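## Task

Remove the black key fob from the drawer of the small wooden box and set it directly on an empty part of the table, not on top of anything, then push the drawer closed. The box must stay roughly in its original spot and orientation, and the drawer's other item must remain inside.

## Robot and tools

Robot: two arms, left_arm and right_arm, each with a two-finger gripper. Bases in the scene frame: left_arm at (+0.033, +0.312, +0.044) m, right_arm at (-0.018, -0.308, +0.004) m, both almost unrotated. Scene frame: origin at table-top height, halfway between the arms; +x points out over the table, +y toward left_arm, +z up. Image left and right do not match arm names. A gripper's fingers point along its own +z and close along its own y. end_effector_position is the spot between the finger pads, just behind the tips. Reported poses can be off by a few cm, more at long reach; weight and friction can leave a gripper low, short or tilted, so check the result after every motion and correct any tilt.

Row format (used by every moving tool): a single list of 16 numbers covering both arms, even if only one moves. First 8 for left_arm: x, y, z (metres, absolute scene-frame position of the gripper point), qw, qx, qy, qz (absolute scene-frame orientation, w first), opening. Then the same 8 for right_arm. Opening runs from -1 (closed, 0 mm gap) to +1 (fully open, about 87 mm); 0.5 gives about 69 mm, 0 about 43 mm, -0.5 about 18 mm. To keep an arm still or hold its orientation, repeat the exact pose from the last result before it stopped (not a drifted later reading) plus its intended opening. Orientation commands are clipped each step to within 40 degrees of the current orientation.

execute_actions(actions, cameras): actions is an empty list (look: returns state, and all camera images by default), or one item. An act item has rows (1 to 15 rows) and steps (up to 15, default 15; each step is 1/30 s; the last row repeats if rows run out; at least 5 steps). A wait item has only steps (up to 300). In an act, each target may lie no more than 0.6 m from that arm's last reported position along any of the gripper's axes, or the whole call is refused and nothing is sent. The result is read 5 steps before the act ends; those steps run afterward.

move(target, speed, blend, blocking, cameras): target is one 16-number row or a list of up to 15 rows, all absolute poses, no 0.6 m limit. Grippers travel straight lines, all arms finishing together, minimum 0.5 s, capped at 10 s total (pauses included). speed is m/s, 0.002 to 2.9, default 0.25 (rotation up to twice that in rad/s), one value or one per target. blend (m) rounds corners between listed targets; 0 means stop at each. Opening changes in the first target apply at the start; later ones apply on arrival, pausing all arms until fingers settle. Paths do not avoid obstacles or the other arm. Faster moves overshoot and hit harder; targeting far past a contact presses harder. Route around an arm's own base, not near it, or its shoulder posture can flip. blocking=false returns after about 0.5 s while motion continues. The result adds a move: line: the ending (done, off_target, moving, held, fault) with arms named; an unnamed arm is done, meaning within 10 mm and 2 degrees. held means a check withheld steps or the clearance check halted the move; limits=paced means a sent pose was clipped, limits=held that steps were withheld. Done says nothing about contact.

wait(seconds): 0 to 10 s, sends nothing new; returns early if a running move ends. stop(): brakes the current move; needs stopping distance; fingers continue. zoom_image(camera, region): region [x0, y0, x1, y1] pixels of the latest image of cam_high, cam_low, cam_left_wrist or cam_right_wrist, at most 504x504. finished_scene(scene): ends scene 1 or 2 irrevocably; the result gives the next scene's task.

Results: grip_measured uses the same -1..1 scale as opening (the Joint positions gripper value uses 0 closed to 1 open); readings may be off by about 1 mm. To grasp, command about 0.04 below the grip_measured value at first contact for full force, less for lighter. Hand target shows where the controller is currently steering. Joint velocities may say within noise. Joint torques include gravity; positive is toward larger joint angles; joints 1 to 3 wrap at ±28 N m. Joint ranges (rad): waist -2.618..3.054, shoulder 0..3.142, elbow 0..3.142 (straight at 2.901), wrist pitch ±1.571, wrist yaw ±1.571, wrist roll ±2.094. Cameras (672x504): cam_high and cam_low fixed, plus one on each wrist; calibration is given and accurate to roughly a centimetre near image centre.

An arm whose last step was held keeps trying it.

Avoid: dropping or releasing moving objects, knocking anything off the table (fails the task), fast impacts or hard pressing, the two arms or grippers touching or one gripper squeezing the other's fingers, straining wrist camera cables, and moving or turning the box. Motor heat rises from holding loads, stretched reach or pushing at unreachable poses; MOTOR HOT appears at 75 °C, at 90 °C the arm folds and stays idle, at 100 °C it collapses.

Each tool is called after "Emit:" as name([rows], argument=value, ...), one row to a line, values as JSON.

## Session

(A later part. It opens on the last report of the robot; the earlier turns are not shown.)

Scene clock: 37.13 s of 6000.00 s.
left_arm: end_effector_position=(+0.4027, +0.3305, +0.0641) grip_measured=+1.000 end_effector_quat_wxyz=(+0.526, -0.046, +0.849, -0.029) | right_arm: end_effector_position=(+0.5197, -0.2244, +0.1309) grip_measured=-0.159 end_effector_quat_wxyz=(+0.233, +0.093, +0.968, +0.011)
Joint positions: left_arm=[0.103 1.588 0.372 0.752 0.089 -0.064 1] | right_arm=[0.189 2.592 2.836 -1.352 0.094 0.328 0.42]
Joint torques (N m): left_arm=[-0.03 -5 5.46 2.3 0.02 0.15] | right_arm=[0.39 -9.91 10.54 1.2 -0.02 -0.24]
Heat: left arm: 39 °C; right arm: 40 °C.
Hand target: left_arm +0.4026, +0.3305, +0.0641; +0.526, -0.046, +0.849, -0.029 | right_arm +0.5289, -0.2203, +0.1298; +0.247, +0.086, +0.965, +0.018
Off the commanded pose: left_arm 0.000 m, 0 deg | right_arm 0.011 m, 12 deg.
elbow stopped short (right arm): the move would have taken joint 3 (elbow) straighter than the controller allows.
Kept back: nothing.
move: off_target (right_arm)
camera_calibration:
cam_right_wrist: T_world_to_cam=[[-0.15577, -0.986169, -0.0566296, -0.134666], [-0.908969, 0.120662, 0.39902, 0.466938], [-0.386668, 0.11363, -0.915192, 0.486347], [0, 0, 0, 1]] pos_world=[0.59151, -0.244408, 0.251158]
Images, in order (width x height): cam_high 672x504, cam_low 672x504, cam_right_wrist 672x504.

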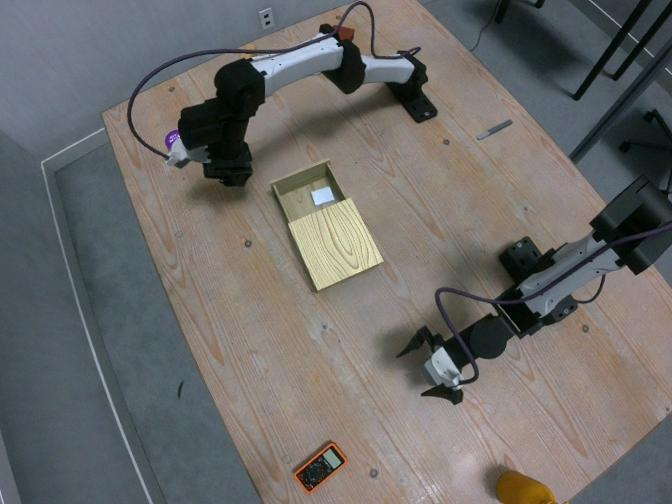

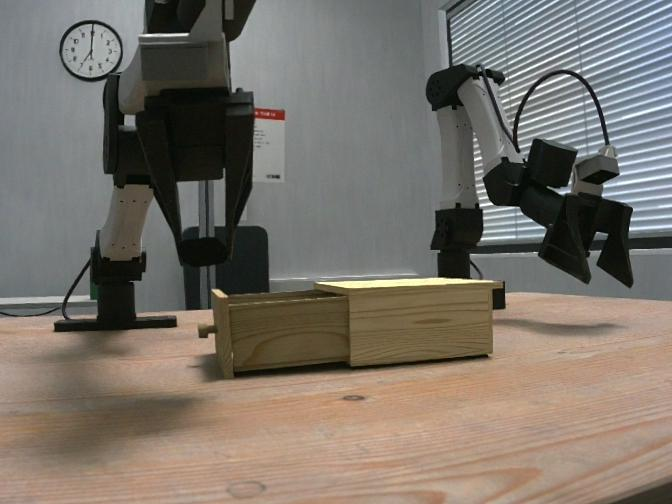

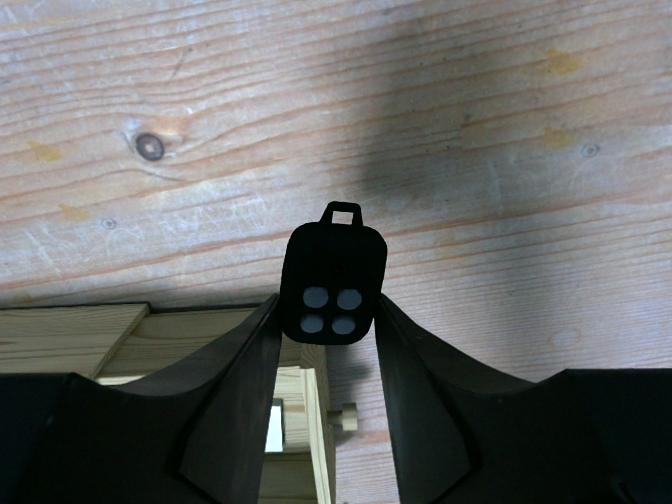

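Emit:
move([
  [0.4027,0.3305,0.0641,0.526,-0.046,0.849,-0.029,1,0.525,-0.235,0.06,0.130,0.0864,0.987,-0.0114,-0.4],
  [0.4027,0.3305,0.0641,0.526,-0.046,0.849,-0.029,1,0.525,-0.235,0.02,0.130,0.0864,0.987,-0.0114,-0.4],
], cameras=["cam_low","cam_right_wrist"], speed=[0.15,0.04])

Scene clock: 40.10 s of 6000.00 s.
left_arm: end_effector_position=(+0.4027, +0.3305, +0.0641) grip_measured=+1.000 end_effector_quat_wxyz=(+0.526, -0.046, +0.849, -0.029) | right_arm: end_effector_position=(+0.5162, -0.2339, +0.0253) grip_measured=-0.159 end_effector_quat_wxyz=(+0.142, +0.087, +0.986, -0.012)
Joint positions: left_arm=[0.103 1.588 0.372 0.752 0.089 -0.064 1] | right_arm=[0.172 2.796 2.837 -1.34 0.086 0.306 0.42]
Joint torques (N m): left_arm=[0.08 -5 5.45 2.29 0.02 0.14] | right_arm=[-0.53 -10.61 10.58 0.78 0.01 -0.25]
Heat: left arm: 39 °C; right arm: 40 °C.
Hand target: left_arm +0.4026, +0.3305, +0.0641; +0.526, -0.046, +0.849, -0.029 | right_arm +0.5241, -0.2353, +0.0200; +0.152, +0.087, +0.985, -0.006
Off the commanded pose: left_arm 0.000 m, 0 deg | right_arm 0.010 m, 1 deg.
elbow stopped short (right arm): the move would have taken joint 3 (elbow) straighter than the controller allows.
Kept back: nothing.
move: done
camera_calibration:
cam_right_wrist: T_world_to_cam=[[-0.155231, -0.987876, 0.00220587, -0.152761], [-0.818974, 0.129939, 0.558926, 0.458641], [-0.552436, 0.0849563, -0.829215, 0.466209], [0, 0, 0, 1]] pos_world=[0.609452, -0.250112, 0.130578]
Images, in order (width x height): cam_low 672x504, cam_right_wrist 672x504.

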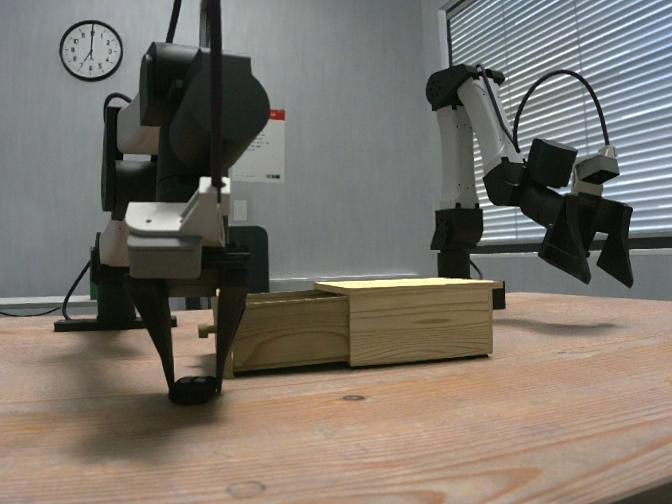

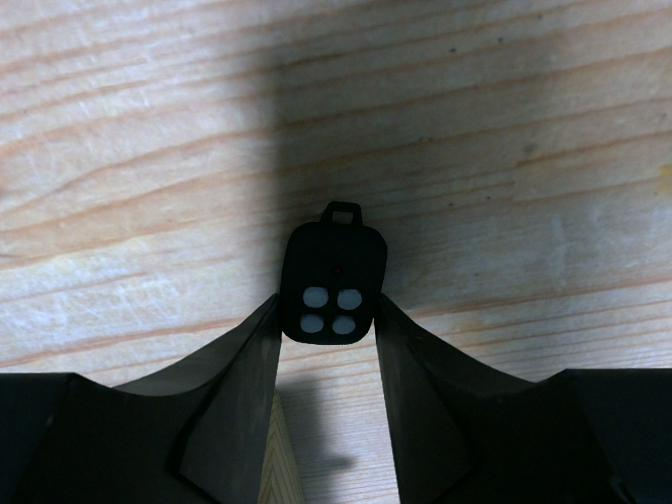

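Emit:
move(target=[0.4027,0.3305,0.0641,0.526,-0.046,0.849,-0.029,1,0.522,-0.235,0.011,0.130,0.0864,0.987,-0.0114,-0.4], cameras=["cam_low"], speed=0.03)

Emit:
zoom_image(camera="cam_low", region=[120, 300, 280, 430])

Scene clock: 41.30 s of 6000.00 s.
left_arm: end_effector_position=(+0.4027, +0.3305, +0.0641) grip_measured=+1.000 end_effector_quat_wxyz=(+0.526, -0.046, +0.849, -0.029) | right_arm: end_effector_position=(+0.5169, -0.2337, +0.0247) grip_measured=-0.159 end_effector_quat_wxyz=(+0.143, +0.087, +0.986, -0.011)
Joint positions: left_arm=[0.103 1.588 0.372 0.752 0.089 -0.064 1] | right_arm=[0.172 2.8 2.844 -1.34 0.086 0.306 0.42]
Joint torques (N m): left_arm=[0.03 -5 5.39 2.29 0.01 0.15] | right_arm=[-0.44 -9.57 9.85 0.8 -0.02 -0.21]
Heat: left arm: 39 °C; right arm: 40 °C.
Hand target: left_arm +0.4026, +0.3305, +0.0641; +0.526, -0.046, +0.849, -0.029 | right_arm +0.5210, -0.2352, +0.0110; +0.141, +0.086, +0.986, -0.009
Off the commanded pose: left_arm 0.000 m, 0 deg | right_arm 0.015 m, 1 deg.
elbow stopped short (right arm): the move would have taken joint 3 (elbow) straighter than the controller allows.
Kept back: nothing.
move: off_target (right_arm)
Images, in order (width x height): cam_low 672x504.

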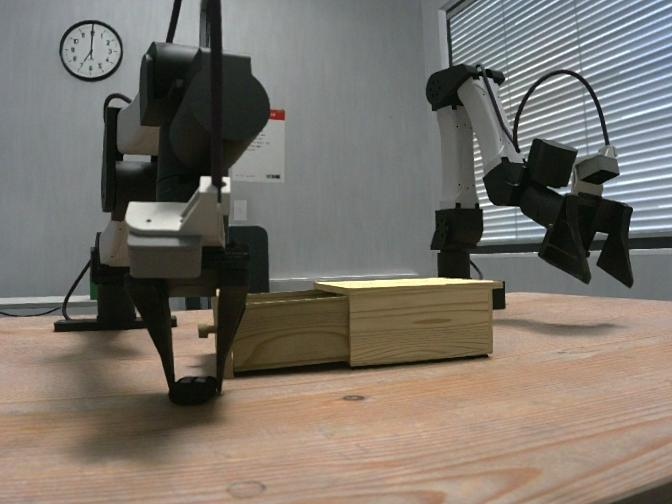

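Scaled by 3.150 from the camera's 672x504 image, which has a finer 960x720 frame.

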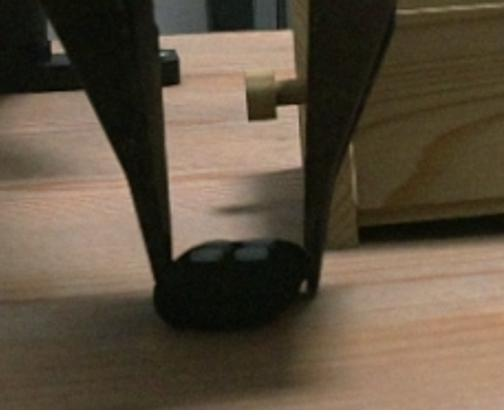

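Emit:
move(target=[0.4027,0.3305,0.0641,0.526,-0.046,0.849,-0.029,1,0.517,-0.235,-0.001,0.130,0.0864,0.987,-0.0114,-0.4], cameras=["cam_low","cam_right_wrist"], speed=0.03)

Emit:
zoom_image(camera="cam_low", region=[120, 300, 280, 430])

Scene clock: 42.27 s of 6000.00 s.
left_arm: end_effector_position=(+0.4027, +0.3305, +0.0641) grip_measured=+1.000 end_effector_quat_wxyz=(+0.526, -0.046, +0.849, -0.029) | right_arm: end_effector_position=(+0.5165, -0.2338, +0.0232) grip_measured=-0.159 end_effector_quat_wxyz=(+0.141, +0.087, +0.986, -0.012)
Joint positions: left_arm=[0.103 1.588 0.372 0.752 0.089 -0.064 1] | right_arm=[0.172 2.8 2.838 -1.338 0.086 0.306 0.42]
Joint torques (N m): left_arm=[0.08 -5 5.44 2.31 0.02 0.15] | right_arm=[-0.46 -10.04 4.82 1.01 0.02 -0.16]
Motor temperatures (°C): left_arm=[26 38 39 39 25 28 24] | right_arm=[25 41 34 31 28 29 29]
Heat: left arm: 39 °C; right arm: 41 °C.
Hand target: left_arm +0.4026, +0.3305, +0.0641; +0.526, -0.046, +0.849, -0.029 | right_arm +0.5162, -0.2352, -0.0005; +0.127, +0.087, +0.988, -0.012
Off the commanded pose: left_arm 0.000 m, 0 deg | right_arm 0.024 m, 1 deg.
Kept back: nothing.
move: off_target (right_arm)
camera_calibration:
cam_right_wrist: T_world_to_cam=[[-0.154777, -0.987947, 0.00239925, -0.152902], [-0.818118, 0.129531, 0.560272, 0.459519], [-0.553829, 0.0847543, -0.828305, 0.465254], [0, 0, 0, 1]] pos_world=[0.609947, -0.250013, 0.128284]
Images, in order (width x height): cam_low 672x504, cam_right_wrist 672x504.

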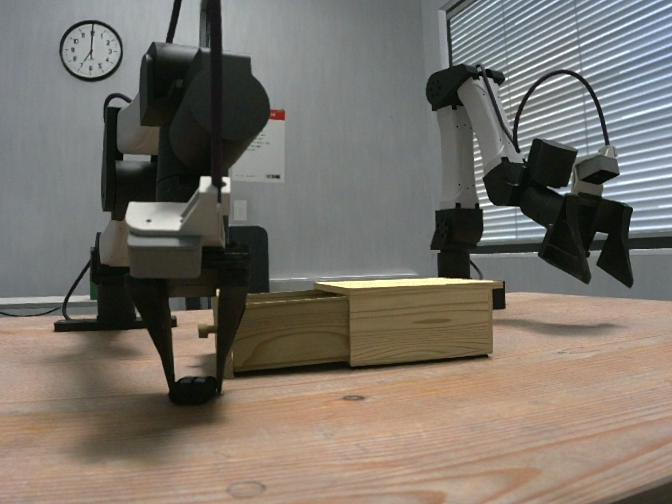

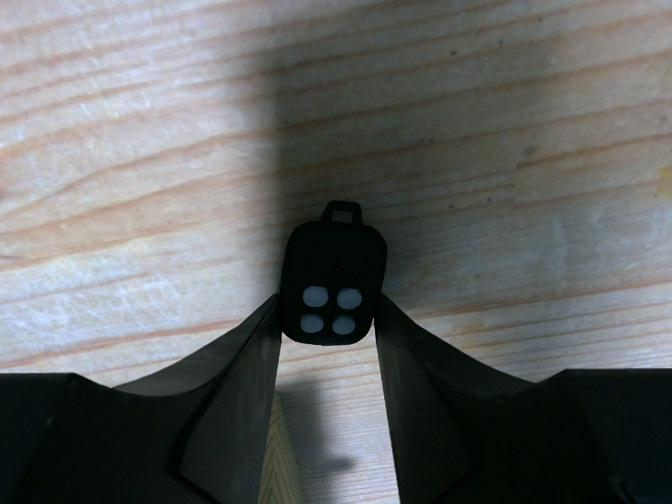

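Scaled by 3.150 from the camera's 672x504 image, which has a finer 960x720 frame.

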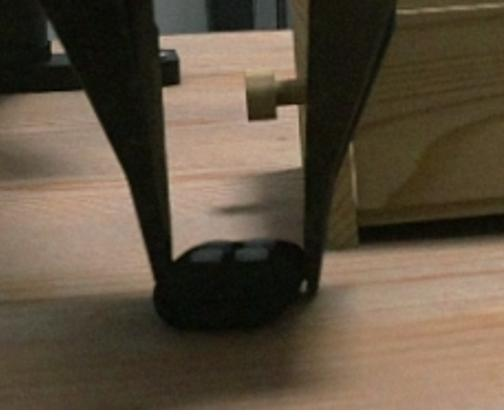

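Emit:
move([
  [0.4027,0.3305,0.0641,0.526,-0.046,0.849,-0.029,1,0.522,-0.235,0.014,0.130,0.0864,0.987,-0.0114,-0.4],
  [0.4027,0.3305,0.0641,0.526,-0.046,0.849,-0.029,1,0.522,-0.235,0.016,0.130,0.0864,0.987,-0.0114,0.05],
  [0.4027,0.3305,0.0641,0.526,-0.046,0.849,-0.029,1,0.522,-0.235,0.12,0.130,0.0864,0.987,-0.0114,0.05],
  [0.4027,0.3305,0.0641,0.526,-0.046,0.849,-0.029,1,0.396,-0.29,0.12,0.282,-0.624,0.681,0.259,-1],
  [0.4027,0.3305,0.0641,0.526,-0.046,0.849,-0.029,1,0.396,-0.265,0.055,0.282,-0.624,0.681,0.259,-1],
], cameras=["cam_high","cam_low","cam_right_wrist"], speed=[0.1,0.1,0.1,0.4,0.15])

Scene clock: 50.07 s of 6000.00 s.
left_arm: end_effector_position=(+0.4027, +0.3305, +0.0641) grip_measured=+1.000 end_effector_quat_wxyz=(+0.526, -0.046, +0.849, -0.029) | right_arm: end_effector_position=(+0.3954, -0.2690, +0.0597) grip_measured=-0.973 end_effector_quat_wxyz=(-0.278, +0.628, -0.681, -0.252)
Joint positions: left_arm=[0.103 1.588 0.372 0.752 0.089 -0.064 1] | right_arm=[-0.101 2.148 1.71 -1.171 -0.768 -1.636 0.013]
Joint torques (N m): left_arm=[0.02 -5.01 5.44 2.31 0.04 0.15] | right_arm=[0.5 -8.61 6.27 0.18 -0.65 -0.05]
Heat: left arm: 39 °C; right arm: 42 °C.
Hand target: left_arm +0.4026, +0.3305, +0.0641; +0.526, -0.046, +0.849, -0.029 | right_arm +0.3959, -0.2651, +0.0550; -0.282, +0.624, -0.681, -0.259
Off the commanded pose: left_arm 0.000 m, 0 deg | right_arm 0.006 m, 1 deg.
elbow stopped short (right arm): the move would have taken joint 3 (elbow) straighter than the controller allows.
Kept back: nothing.
move: done
camera_calibration:
cam_right_wrist: T_world_to_cam=[[0.997511, -0.0675992, 0.0200534, -0.415591], [-0.0693988, -0.991549, 0.109614, -0.226252], [0.0124741, -0.110733, -0.993772, 0.164765], [0, 0, 0, 1]] pos_world=[0.396799, -0.234188, 0.196873]
Images, in order (width x height): cam_high 672x504, cam_low 672x504, cam_right_wrist 672x504.

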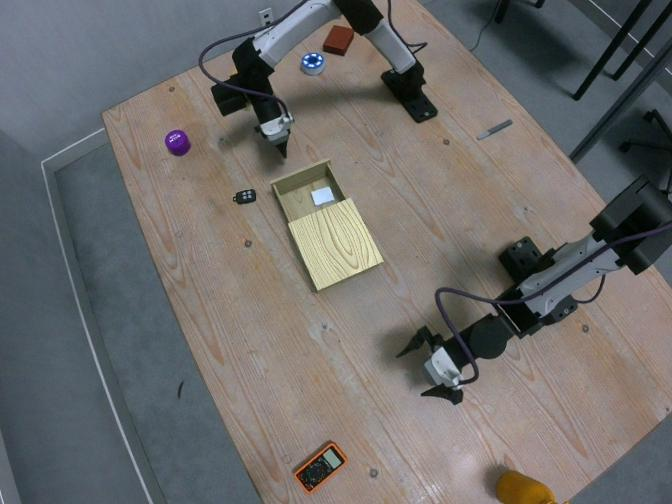

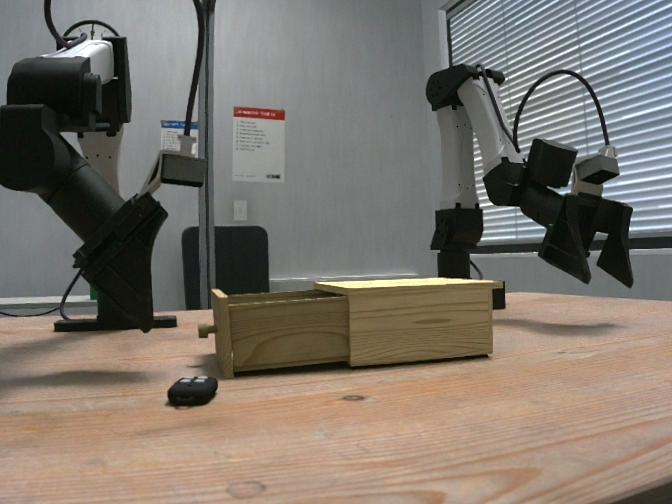

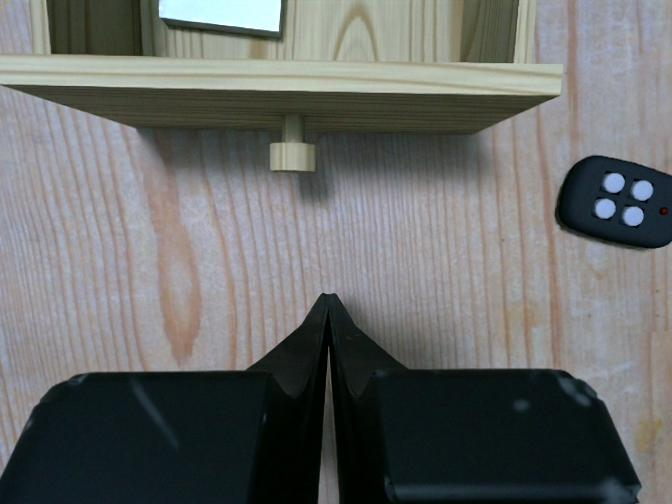

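Emit:
move([
  [0.4027,0.3305,0.0641,0.526,-0.046,0.849,-0.029,1,0.385,-0.255,0.039,0.282,-0.624,0.681,0.259,-1],
  [0.4027,0.3305,0.0641,0.526,-0.046,0.849,-0.029,1,0.390,-0.145,0.041,0.282,-0.624,0.681,0.259,-1],
], cameras=["cam_high","cam_low","cam_right_wrist"], speed=[0.15,0.06])

Scene clock: 53.43 s of 6000.00 s.
left_arm: end_effector_position=(+0.4027, +0.3305, +0.0641) grip_measured=+1.000 end_effector_quat_wxyz=(+0.526, -0.046, +0.849, -0.029) | right_arm: end_effector_position=(+0.3864, -0.1630, +0.0236) grip_measured=-0.973 end_effector_quat_wxyz=(+0.252, -0.614, +0.702, +0.258)
Joint positions: left_arm=[0.103 1.588 0.372 0.752 0.089 -0.064 1] | right_arm=[0.171 2.121 1.525 -0.8 -0.721 -1.232 0.013]
Joint torques (N m): left_arm=[0.02 -5 5.37 2.3 0.03 0.16] | right_arm=[2.67 -12.33 6.04 0.79 -0.81 -0.11]
Heat: left arm: 39 °C; right arm: 43 °C.
Hand target: left_arm +0.4026, +0.3305, +0.0641; +0.526, -0.046, +0.849, -0.029 | right_arm +0.3893, -0.1455, +0.0412; +0.281, -0.625, +0.681, +0.260
Off the commanded pose: left_arm 0.000 m, 0 deg | right_arm 0.025 m, 4 deg.
Kept back: nothing.
move: off_target (right_arm)
camera_calibration:
cam_right_wrist: T_world_to_cam=[[0.994624, -0.0954975, -0.0400536, -0.400681], [-0.0890251, -0.986088, 0.140375, -0.109921], [-0.0529018, -0.136054, -0.989288, 0.161778], [0, 0, 0, 1]] pos_world=[0.397299, -0.124645, 0.159426]
Images, in order (width x height): cam_high 672x504, cam_low 672x504, cam_right_wrist 672x504.

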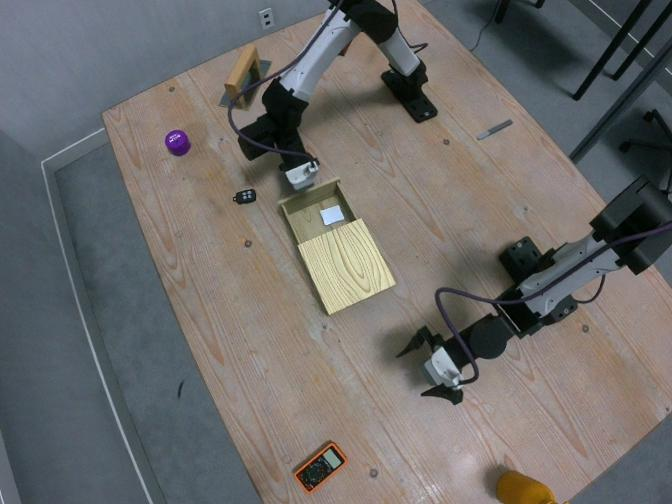

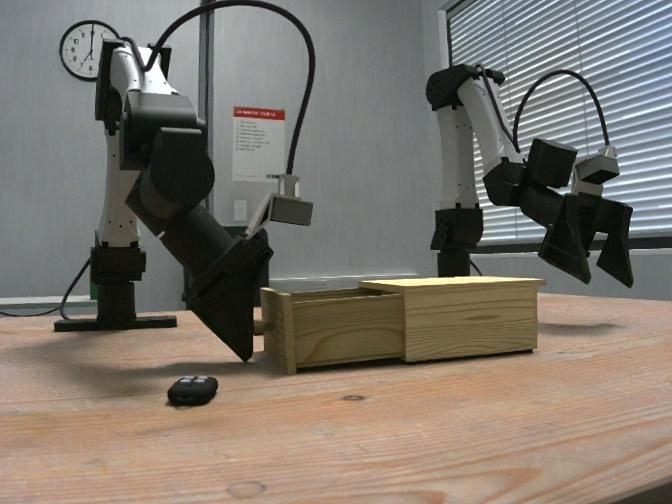

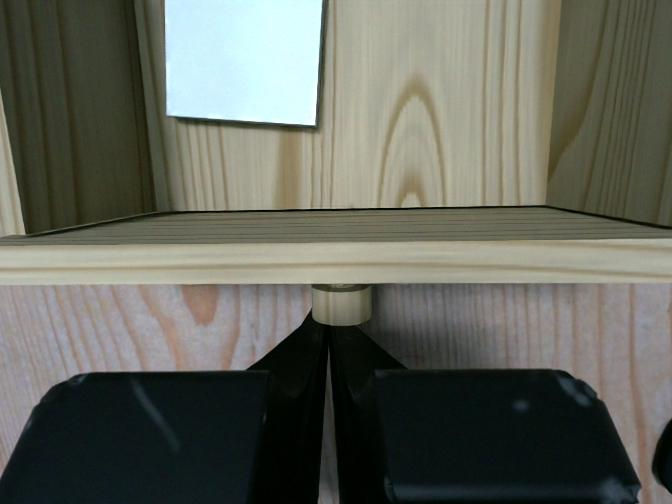

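Emit:
move([
  [0.36,0.26,0.14,0.282,0.624,0.681,-0.259,-1,0.386,-0.18,0.045,0.282,-0.624,0.681,0.259,-1],
  [0.39,0.20,0.10,0.282,0.624,0.681,-0.259,-1,0.386,-0.27,0.09,0.282,-0.624,0.681,0.259,-1],
  [0.39,0.175,0.045,0.282,0.624,0.681,-0.259,-1,0.386,-0.27,0.09,0.282,-0.624,0.681,0.259,-1],
], cameras=["cam_high","cam_low","cam_left_wrist"], speed=[0.25,0.25,0.12])

Scene clock: 60.20 s of 6000.00 s.
left_arm: end_effector_position=(+0.3909, +0.1744, +0.0517) grip_measured=-0.993 end_effector_quat_wxyz=(+0.288, +0.624, +0.677, -0.261) | right_arm: end_effector_position=(+0.3798, -0.2739, +0.0784) grip_measured=-0.973 end_effector_quat_wxyz=(-0.267, +0.617, -0.691, -0.264)
Joint positions: left_arm=[-0.114 1.95 1.184 -0.597 0.777 1.286 0.004] | right_arm=[-0.117 2.108 1.722 -1.265 -0.766 -1.638 0.013]
Joint torques (N m): left_arm=[-0.36 -7.79 5.41 1.04 0.34 0.09] | right_arm=[0.5 -9.62 10.03 -0.15 -0.64 -0.27]
Heat: left arm: 41 °C; right arm: 44 °C.
Hand target: left_arm +0.3898, +0.1750, +0.0450; +0.282, +0.624, +0.681, -0.259 | right_arm +0.3857, -0.2700, +0.0900; +0.282, -0.624, +0.681, +0.259
Off the commanded pose: left_arm 0.007 m, 1 deg | right_arm 0.014 m, 2 deg.
Kept back: nothing.
move: off_target (right_arm)
camera_calibration:
cam_left_wrist: T_world_to_cam=[[-0.995761, -0.0905091, -0.0163764, 0.403974], [-0.0912207, 0.994587, 0.0497548, -0.115703], [0.0117845, 0.0510378, -0.998627, 0.182698], [0, 0, 0, 1]] pos_world=[0.389554, 0.142316, 0.194819]
Images, in order (width x height): cam_high 672x504, cam_low 672x504, cam_left_wrist 672x504.

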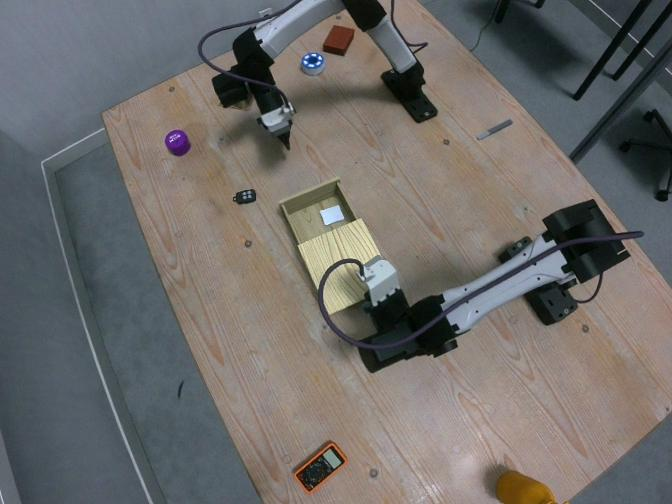

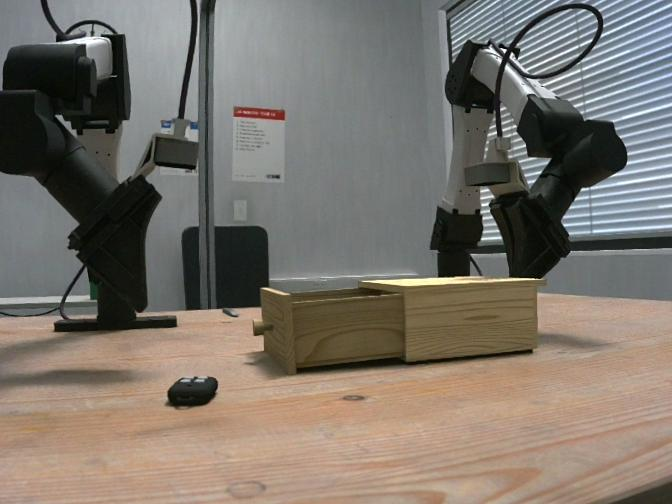

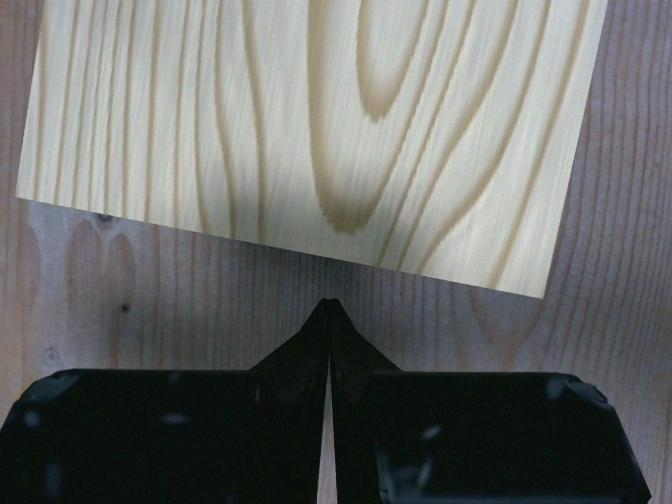

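Emit:
move([
  [0.365,0.165,0.032,0.282,0.624,0.681,-0.259,-1,0.386,-0.27,0.09,0.282,-0.624,0.681,0.259,-1],
  [0.365,0.11,0.032,0.282,0.624,0.681,-0.259,-1,0.386,-0.27,0.09,0.282,-0.624,0.681,0.259,-1],
], cameras=["cam_high","cam_low","cam_left_wrist","cam_right_wrist"], speed=[0.1,0.05])

Scene clock: 64.90 s of 6000.00 s.
left_arm: end_effector_position=(+0.3576, +0.1183, +0.0250) grip_measured=-0.993 end_effector_quat_wxyz=(+0.262, +0.621, +0.691, -0.263) | right_arm: end_effector_position=(+0.3798, -0.2739, +0.0784) grip_measured=-0.973 end_effector_quat_wxyz=(-0.267, +0.617, -0.691, -0.264)
Joint positions: left_arm=[-0.306 1.935 1.041 -0.352 0.7 1.034 0.004] | right_arm=[-0.117 2.108 1.722 -1.265 -0.766 -1.638 0.013]
Joint torques (N m): left_arm=[-1.01 -9.2 6.12 1.55 0.49 0.05] | right_arm=[0.57 -9.65 9.84 -0.13 -0.64 -0.3]
Heat: left arm: 41 °C; right arm: 44 °C.
Hand target: left_arm +0.3647, +0.1101, +0.0323; +0.282, +0.624, +0.681, -0.259 | right_arm +0.3857, -0.2700, +0.0900; +0.282, -0.624, +0.681, +0.259
Off the commanded pose: left_arm 0.013 m, 3 deg | right_arm 0.014 m, 2 deg.
Kept back: nothing.
move: off_target (left_arm, right_arm)
camera_calibration:
cam_left_wrist: T_world_to_cam=[[-0.994781, -0.0985069, 0.0265851, 0.364768], [-0.0957739, 0.991363, 0.0895975, -0.0605281], [-0.0351814, 0.0865837, -0.995623, 0.171803], [0, 0, 0, 1]] pos_world=[0.363112, 0.0810622, 0.166776]
cam_right_wrist: T_world_to_cam=[[0.996341, -0.0828353, -0.0210432, -0.401297], [-0.0800784, -0.990829, 0.108833, -0.229785], [-0.0298655, -0.10675, -0.993837, 0.200201], [0, 0, 0, 1]] pos_world=[0.387407, -0.239548, 0.215531]

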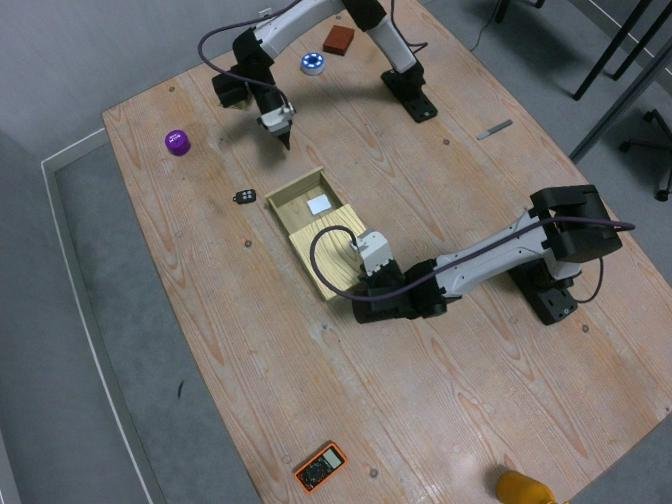

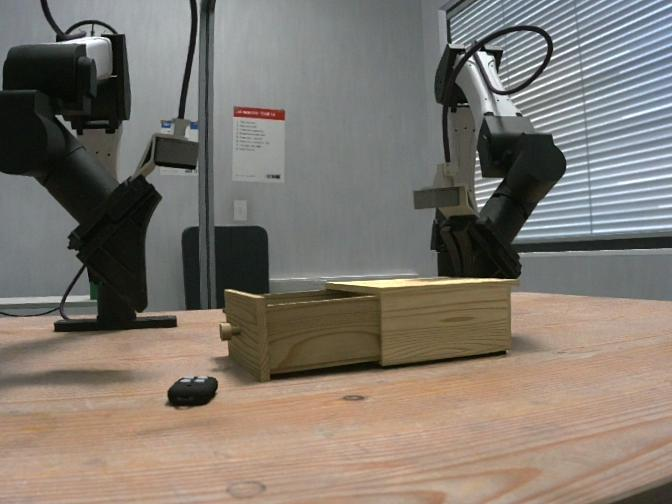

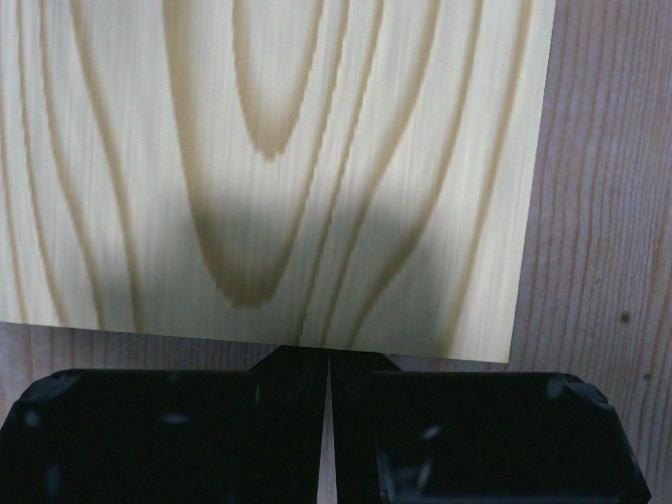

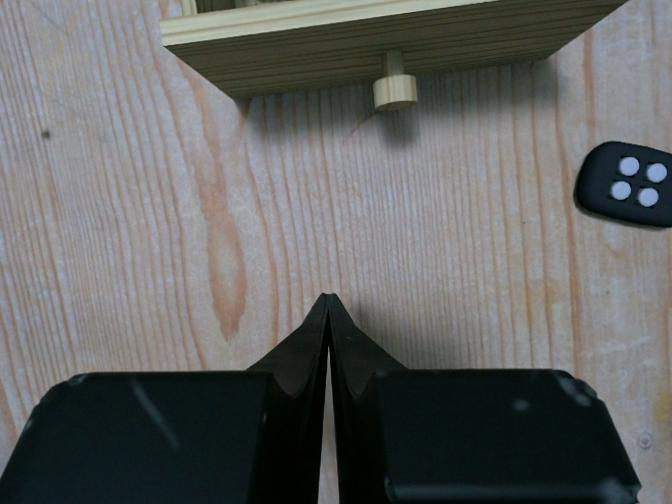

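Emit:
move([
  [0.365,0.135,0.045,0.282,0.624,0.681,-0.259,-1,0.386,-0.27,0.09,0.282,-0.624,0.681,0.259,-1],
  [0.412,0.135,0.045,0.282,0.624,0.681,-0.259,-1,0.386,-0.27,0.09,0.282,-0.624,0.681,0.259,0],
  [0.412,0.09,0.045,0.282,0.624,0.681,-0.259,-1,0.386,-0.27,0.09,0.282,-0.624,0.681,0.259,0],
], cameras=["cam_high","cam_low","cam_left_wrist","cam_right_wrist"], speed=[0.15,0.1,0.05])

Scene clock: 69.00 s of 6000.00 s.
left_arm: end_effector_position=(+0.4046, +0.1043, +0.0428) grip_measured=-0.993 end_effector_quat_wxyz=(+0.267, +0.620, +0.693, -0.253) | right_arm: end_effector_position=(+0.3798, -0.2739, +0.0784) grip_measured=+0.000 end_effector_quat_wxyz=(-0.267, +0.617, -0.691, -0.264)
Joint positions: left_arm=[-0.31 2.038 1.283 -0.466 0.682 1.02 0.004] | right_arm=[-0.117 2.108 1.722 -1.265 -0.766 -1.638 0.5]
Joint torques (N m): left_arm=[-1.61 -8.1 8.44 1.56 0.59 0.05] | right_arm=[0.62 -9.65 9.92 -0.14 -0.66 -0.3]
Heat: left arm: 42 °C; right arm: 44 °C.
Hand target: left_arm +0.4113, +0.0904, +0.0453; +0.282, +0.624, +0.681, -0.259 | right_arm +0.3857, -0.2700, +0.0900; +0.282, -0.624, +0.681, +0.259
Off the commanded pose: left_arm 0.016 m, 2 deg | right_arm 0.014 m, 2 deg.
Kept back: nothing.
move: off_target (left_arm, right_arm); target 2's new opening was sent with right_arm's hand 0.014 m and 2 deg from that target
camera_calibration:
cam_left_wrist: T_world_to_cam=[[-0.993791, -0.110966, 0.00815761, 0.411377], [-0.109678, 0.989314, 0.0960639, -0.0381777], [-0.0187303, 0.0945727, -0.995342, 0.184893], [0, 0, 0, 1]] pos_world=[0.408098, 0.0659328, 0.184344]
cam_right_wrist: T_world_to_cam=[[0.996341, -0.0828353, -0.0210432, -0.401297], [-0.0800784, -0.990829, 0.108833, -0.229785], [-0.0298655, -0.10675, -0.993837, 0.200201], [0, 0, 0, 1]] pos_world=[0.387407, -0.239548, 0.215531]

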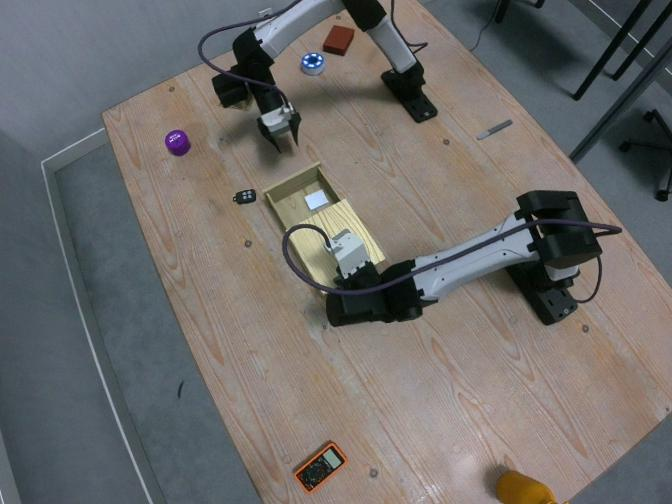

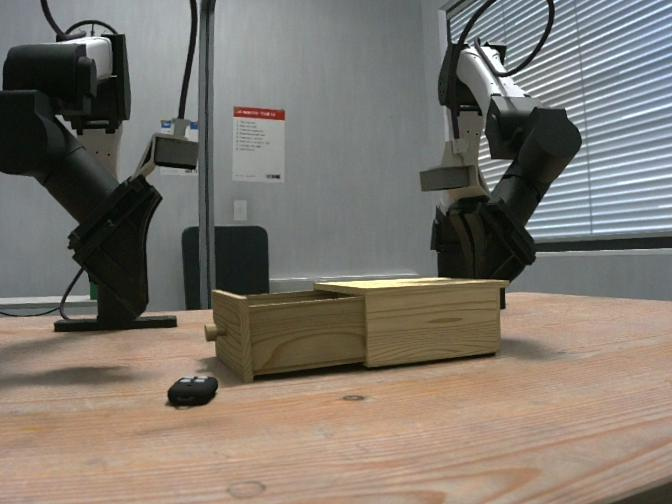

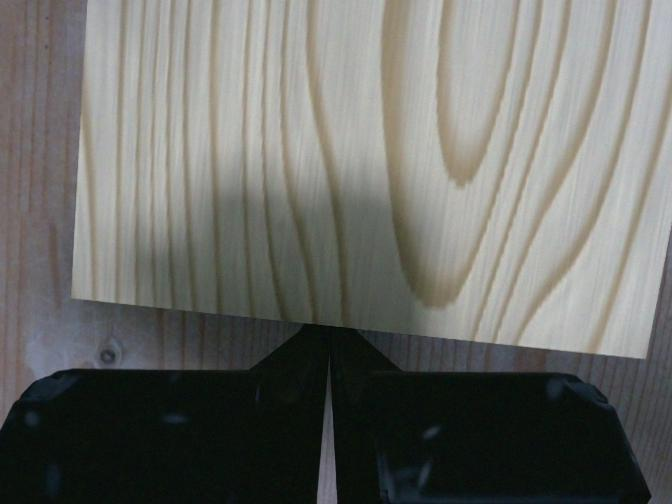

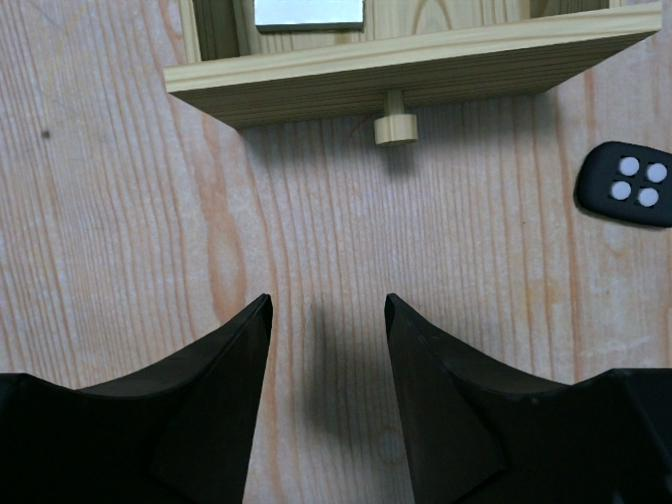

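Emit:
move([
  [0.412,0.13,0.045,0.282,0.624,0.681,-0.259,-1,0.386,-0.27,0.09,0.282,-0.624,0.681,0.259,0],
  [0.457,0.13,0.045,0.282,0.624,0.681,-0.259,-1,0.386,-0.27,0.09,0.282,-0.624,0.681,0.259,0],
  [0.457,0.083,0.045,0.282,0.624,0.681,-0.259,-1,0.386,-0.27,0.09,0.282,-0.624,0.681,0.259,0],
  [0.457,0.13,0.045,0.282,0.624,0.681,-0.259,-1,0.386,-0.27,0.09,0.282,-0.624,0.681,0.259,0],
  [0.404,0.13,0.045,0.282,0.624,0.681,-0.259,-1,0.386,-0.27,0.09,0.282,-0.624,0.681,0.259,0],
  [0.404,0.100,0.045,0.282,0.624,0.681,-0.259,-1,0.386,-0.27,0.09,0.282,-0.624,0.681,0.259,0],
], cameras=["cam_high","cam_low","cam_left_wrist","cam_right_wrist"], speed=[0.15,0.15,0.06,0.15,0.15,0.06])

Scene clock: 75.10 s of 6000.00 s.
left_arm: end_effector_position=(+0.3979, +0.1009, +0.0394) grip_measured=-0.993 end_effector_quat_wxyz=(+0.273, +0.623, +0.682, -0.270) | right_arm: end_effector_position=(+0.3798, -0.2739, +0.0784) grip_measured=+0.000 end_effector_quat_wxyz=(-0.267, +0.617, -0.691, -0.264)
Joint positions: left_arm=[-0.307 2.04 1.256 -0.446 0.724 1.039 0.003] | right_arm=[-0.117 2.108 1.722 -1.265 -0.766 -1.638 0.5]
Joint torques (N m): left_arm=[-0.17 -10.58 6.56 1.32 0.29 0.09] | right_arm=[0.58 -9.55 9.96 -0.13 -0.65 -0.28]
Motor temperatures (°C): left_arm=[26 44 42 36 25 27 23] | right_arm=[25 44 36 30 29 29 29]
Heat: left arm: 44 °C; right arm: 44 °C.
Hand target: left_arm +0.4040, +0.0999, +0.0452; +0.282, +0.624, +0.681, -0.259 | right_arm +0.3857, -0.2700, +0.0900; +0.282, -0.624, +0.681, +0.259
Off the commanded pose: left_arm 0.008 m, 2 deg | right_arm 0.014 m, 2 deg.
Kept back: nothing.
move: off_target (right_arm)
camera_calibration:
cam_left_wrist: T_world_to_cam=[[-0.996249, -0.0847623, 0.0173962, 0.402323], [-0.0835247, 0.994541, 0.0625488, -0.0448235], [-0.022603, 0.0608612, -0.99789, 0.18676], [0, 0, 0, 1]] pos_world=[0.401292, 0.0673141, 0.182171]
cam_right_wrist: T_world_to_cam=[[0.996341, -0.0828353, -0.0210432, -0.401297], [-0.0800784, -0.990829, 0.108833, -0.229785], [-0.0298655, -0.10675, -0.993837, 0.200201], [0, 0, 0, 1]] pos_world=[0.387407, -0.239548, 0.215531]

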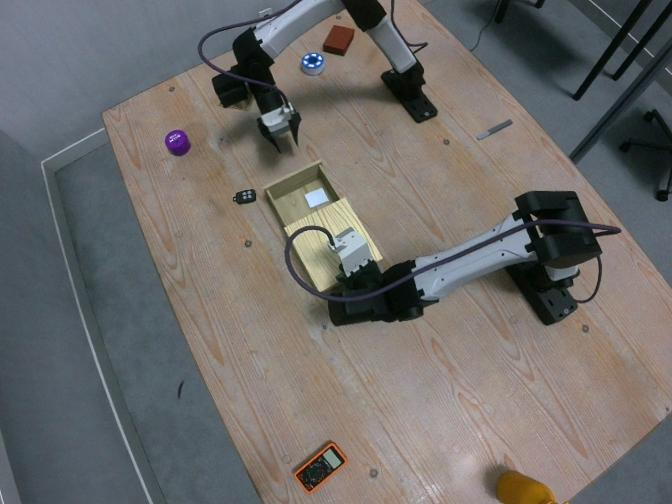

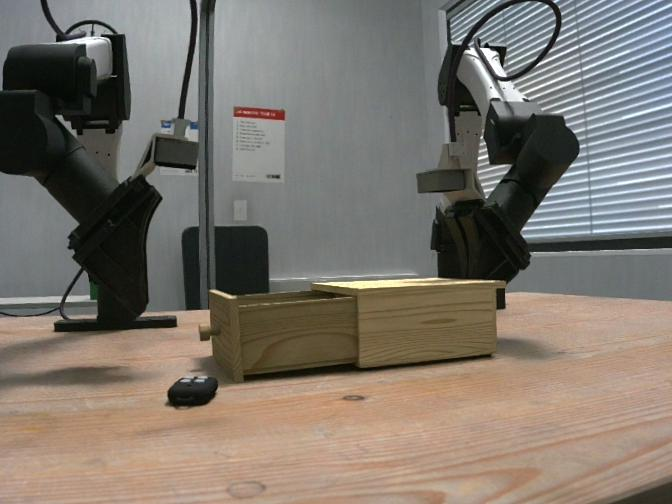

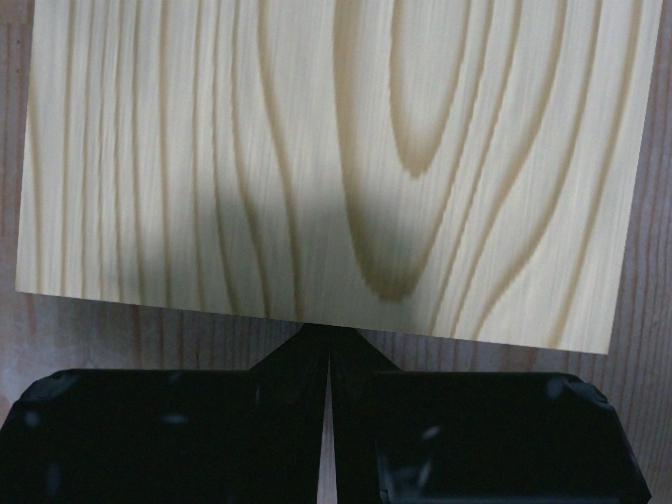

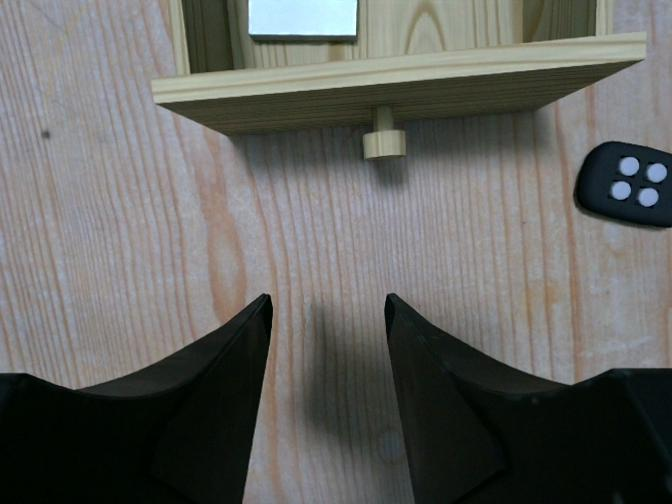

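Emit:
move([
  [0.404,0.098,0.045,0.282,0.624,0.681,-0.259,-1,0.411,-0.27,0.075,0.282,-0.624,0.681,0.259,-0.1],
  [0.404,0.096,0.045,0.282,0.624,0.681,-0.259,-1,0.411,-0.210,0.048,0.282,-0.624,0.681,0.259,-0.1],
  [0.404,0.096,0.045,0.282,0.624,0.681,-0.259,-1,0.411,-0.210,0.048,0.282,-0.624,0.681,0.259,-0.75],
  [0.404,0.096,0.045,0.282,0.624,0.681,-0.259,-1,0.411,-0.16,0.05,0.282,-0.624,0.681,0.259,-0.75],
], cameras=["cam_high","cam_low","cam_right_wrist"], speed=[0.15,0.1,0.1,0.05])

Scene clock: 79.40 s of 6000.00 s.
left_arm: end_effector_position=(+0.3997, +0.1013, +0.0380) grip_measured=-0.993 end_effector_quat_wxyz=(+0.270, +0.622, +0.688, -0.261) | right_arm: end_effector_position=(+0.4088, -0.1958, +0.0401) grip_measured=-0.515 end_effector_quat_wxyz=(+0.246, -0.615, +0.710, +0.239)
Joint positions: left_arm=[-0.314 2.04 1.256 -0.437 0.7 1.023 0.003] | right_arm=[0.102 2.17 1.687 -0.955 -0.69 -1.307 0.242]
Joint torques (N m): left_arm=[-0.57 -10.33 6.86 1.34 0.47 0.08] | right_arm=[5.03 -10.99 5.55 0.96 -1.21 0.07]
Heat: left arm: 47 °C; right arm: 44 °C.
Hand target: left_arm +0.4039, +0.0961, +0.0451; +0.282, +0.624, +0.681, -0.259 | right_arm +0.4089, -0.1615, +0.0507; +0.279, -0.625, +0.680, +0.262
Off the commanded pose: left_arm 0.010 m, 2 deg | right_arm 0.037 m, 6 deg.
Kept back: nothing.
move: off_target (right_arm)
camera_calibration:
cam_right_wrist: T_world_to_cam=[[0.993216, -0.113612, -0.0247715, -0.429067], [-0.107484, -0.978288, 0.177202, -0.135046], [-0.0443659, -0.173337, -0.983863, 0.163825], [0, 0, 0, 1]] pos_world=[0.418909, -0.152464, 0.174483]
Images, in order (width x height): cam_high 672x504, cam_low 672x504, cam_right_wrist 672x504.

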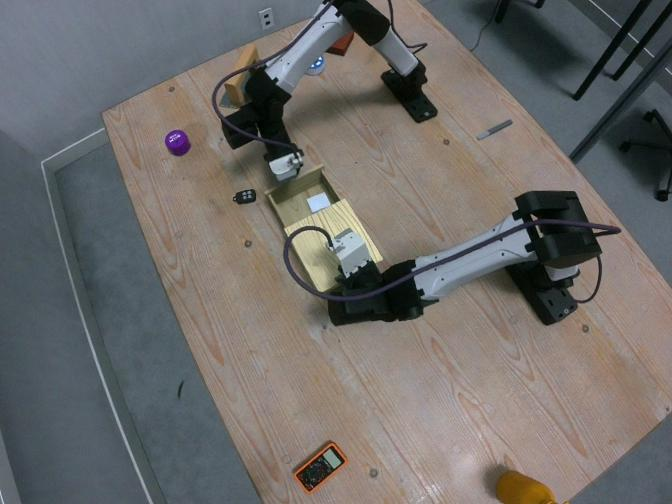

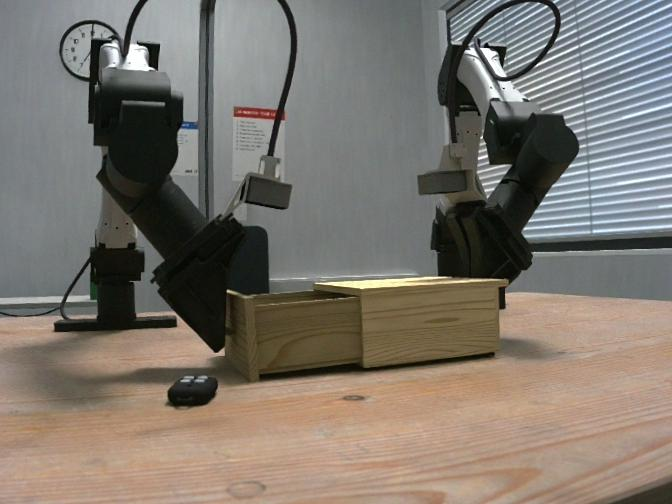

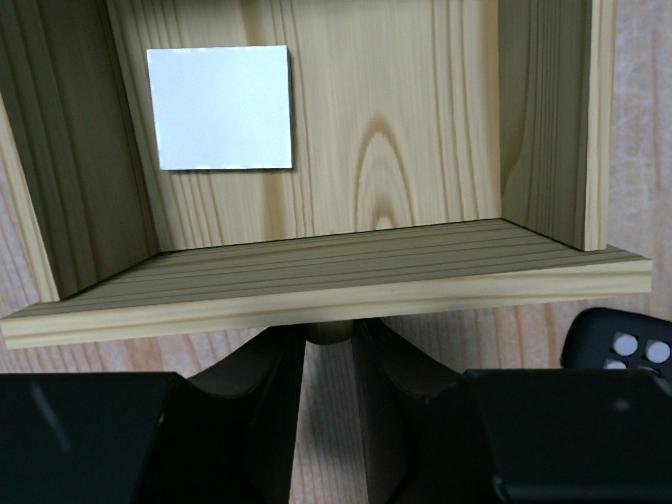

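Emit:
move([
  [0.404,0.092,0.045,0.282,0.624,0.681,-0.259,-1,0.411,-0.135,0.052,0.282,-0.624,0.681,0.259,-0.75],
], cameras=["cam_high","cam_low","cam_right_wrist"], speed=[0.04])

Scene clock: 80.57 s of 6000.00 s.
left_arm: end_effector_position=(+0.3992, +0.1003, +0.0381) grip_measured=-0.993 end_effector_quat_wxyz=(+0.269, +0.619, +0.690, -0.262) | right_arm: end_effector_position=(+0.4094, -0.1662, +0.0417) grip_measured=-0.515 end_effector_quat_wxyz=(+0.247, -0.617, +0.708, +0.238)
Joint positions: left_arm=[-0.316 2.04 1.256 -0.435 0.7 1.013 0.003] | right_arm=[0.171 2.168 1.687 -0.902 -0.679 -1.226 0.243]
Joint torques (N m): left_arm=[-1.26 -10.18 7.17 1.41 0.42 0.08] | right_arm=[4.16 -10.95 5.82 1.04 -1.16 0.07]
Heat: left arm: 48 °C; right arm: 44 °C.
Hand target: left_arm +0.4039, +0.0921, +0.0452; +0.282, +0.624, +0.681, -0.259 | right_arm +0.4093, -0.1362, +0.0527; +0.279, -0.625, +0.680, +0.261
Off the commanded pose: left_arm 0.012 m, 2 deg | right_arm 0.033 m, 6 deg.
Kept back: nothing.
move: off_target (left_arm, right_arm)
camera_calibration:
cam_right_wrist: T_world_to_cam=[[0.993912, -0.108163, -0.0209517, -0.425876], [-0.102792, -0.978834, 0.176969, -0.108283], [-0.0396498, -0.173738, -0.983993, 0.168534], [0, 0, 0, 1]] pos_world=[0.418835, -0.122774, 0.176077]
Images, in order (width x height): cam_high 672x504, cam_low 672x504, cam_right_wrist 672x504.

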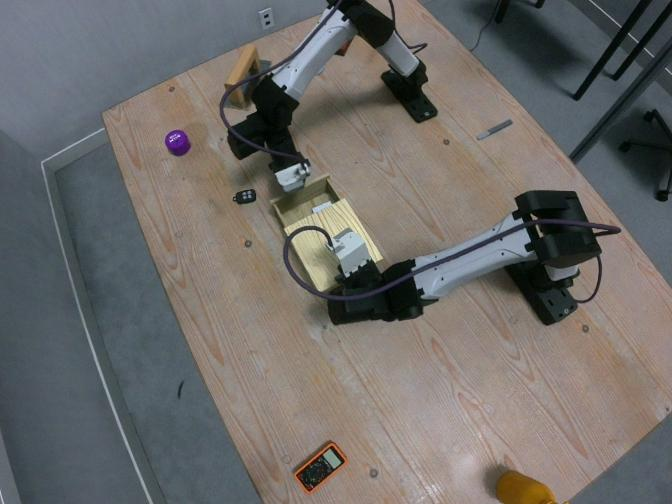

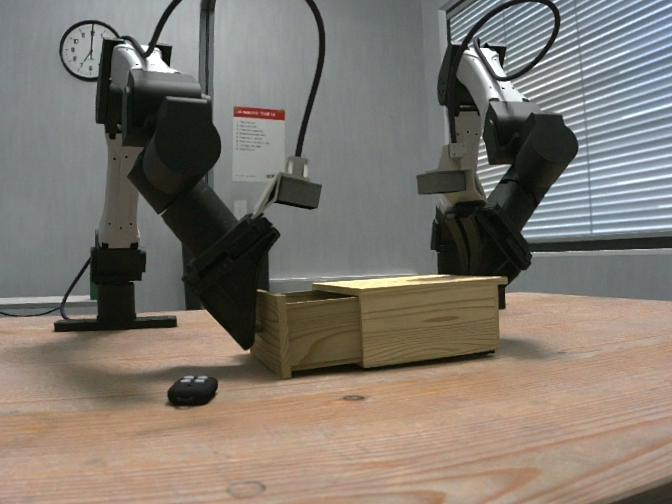

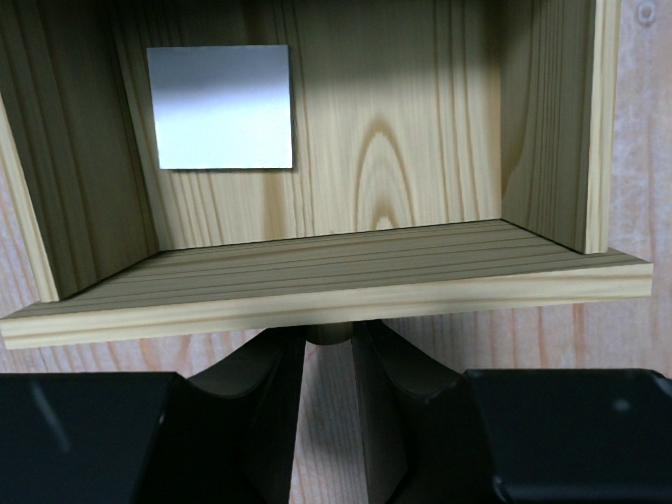

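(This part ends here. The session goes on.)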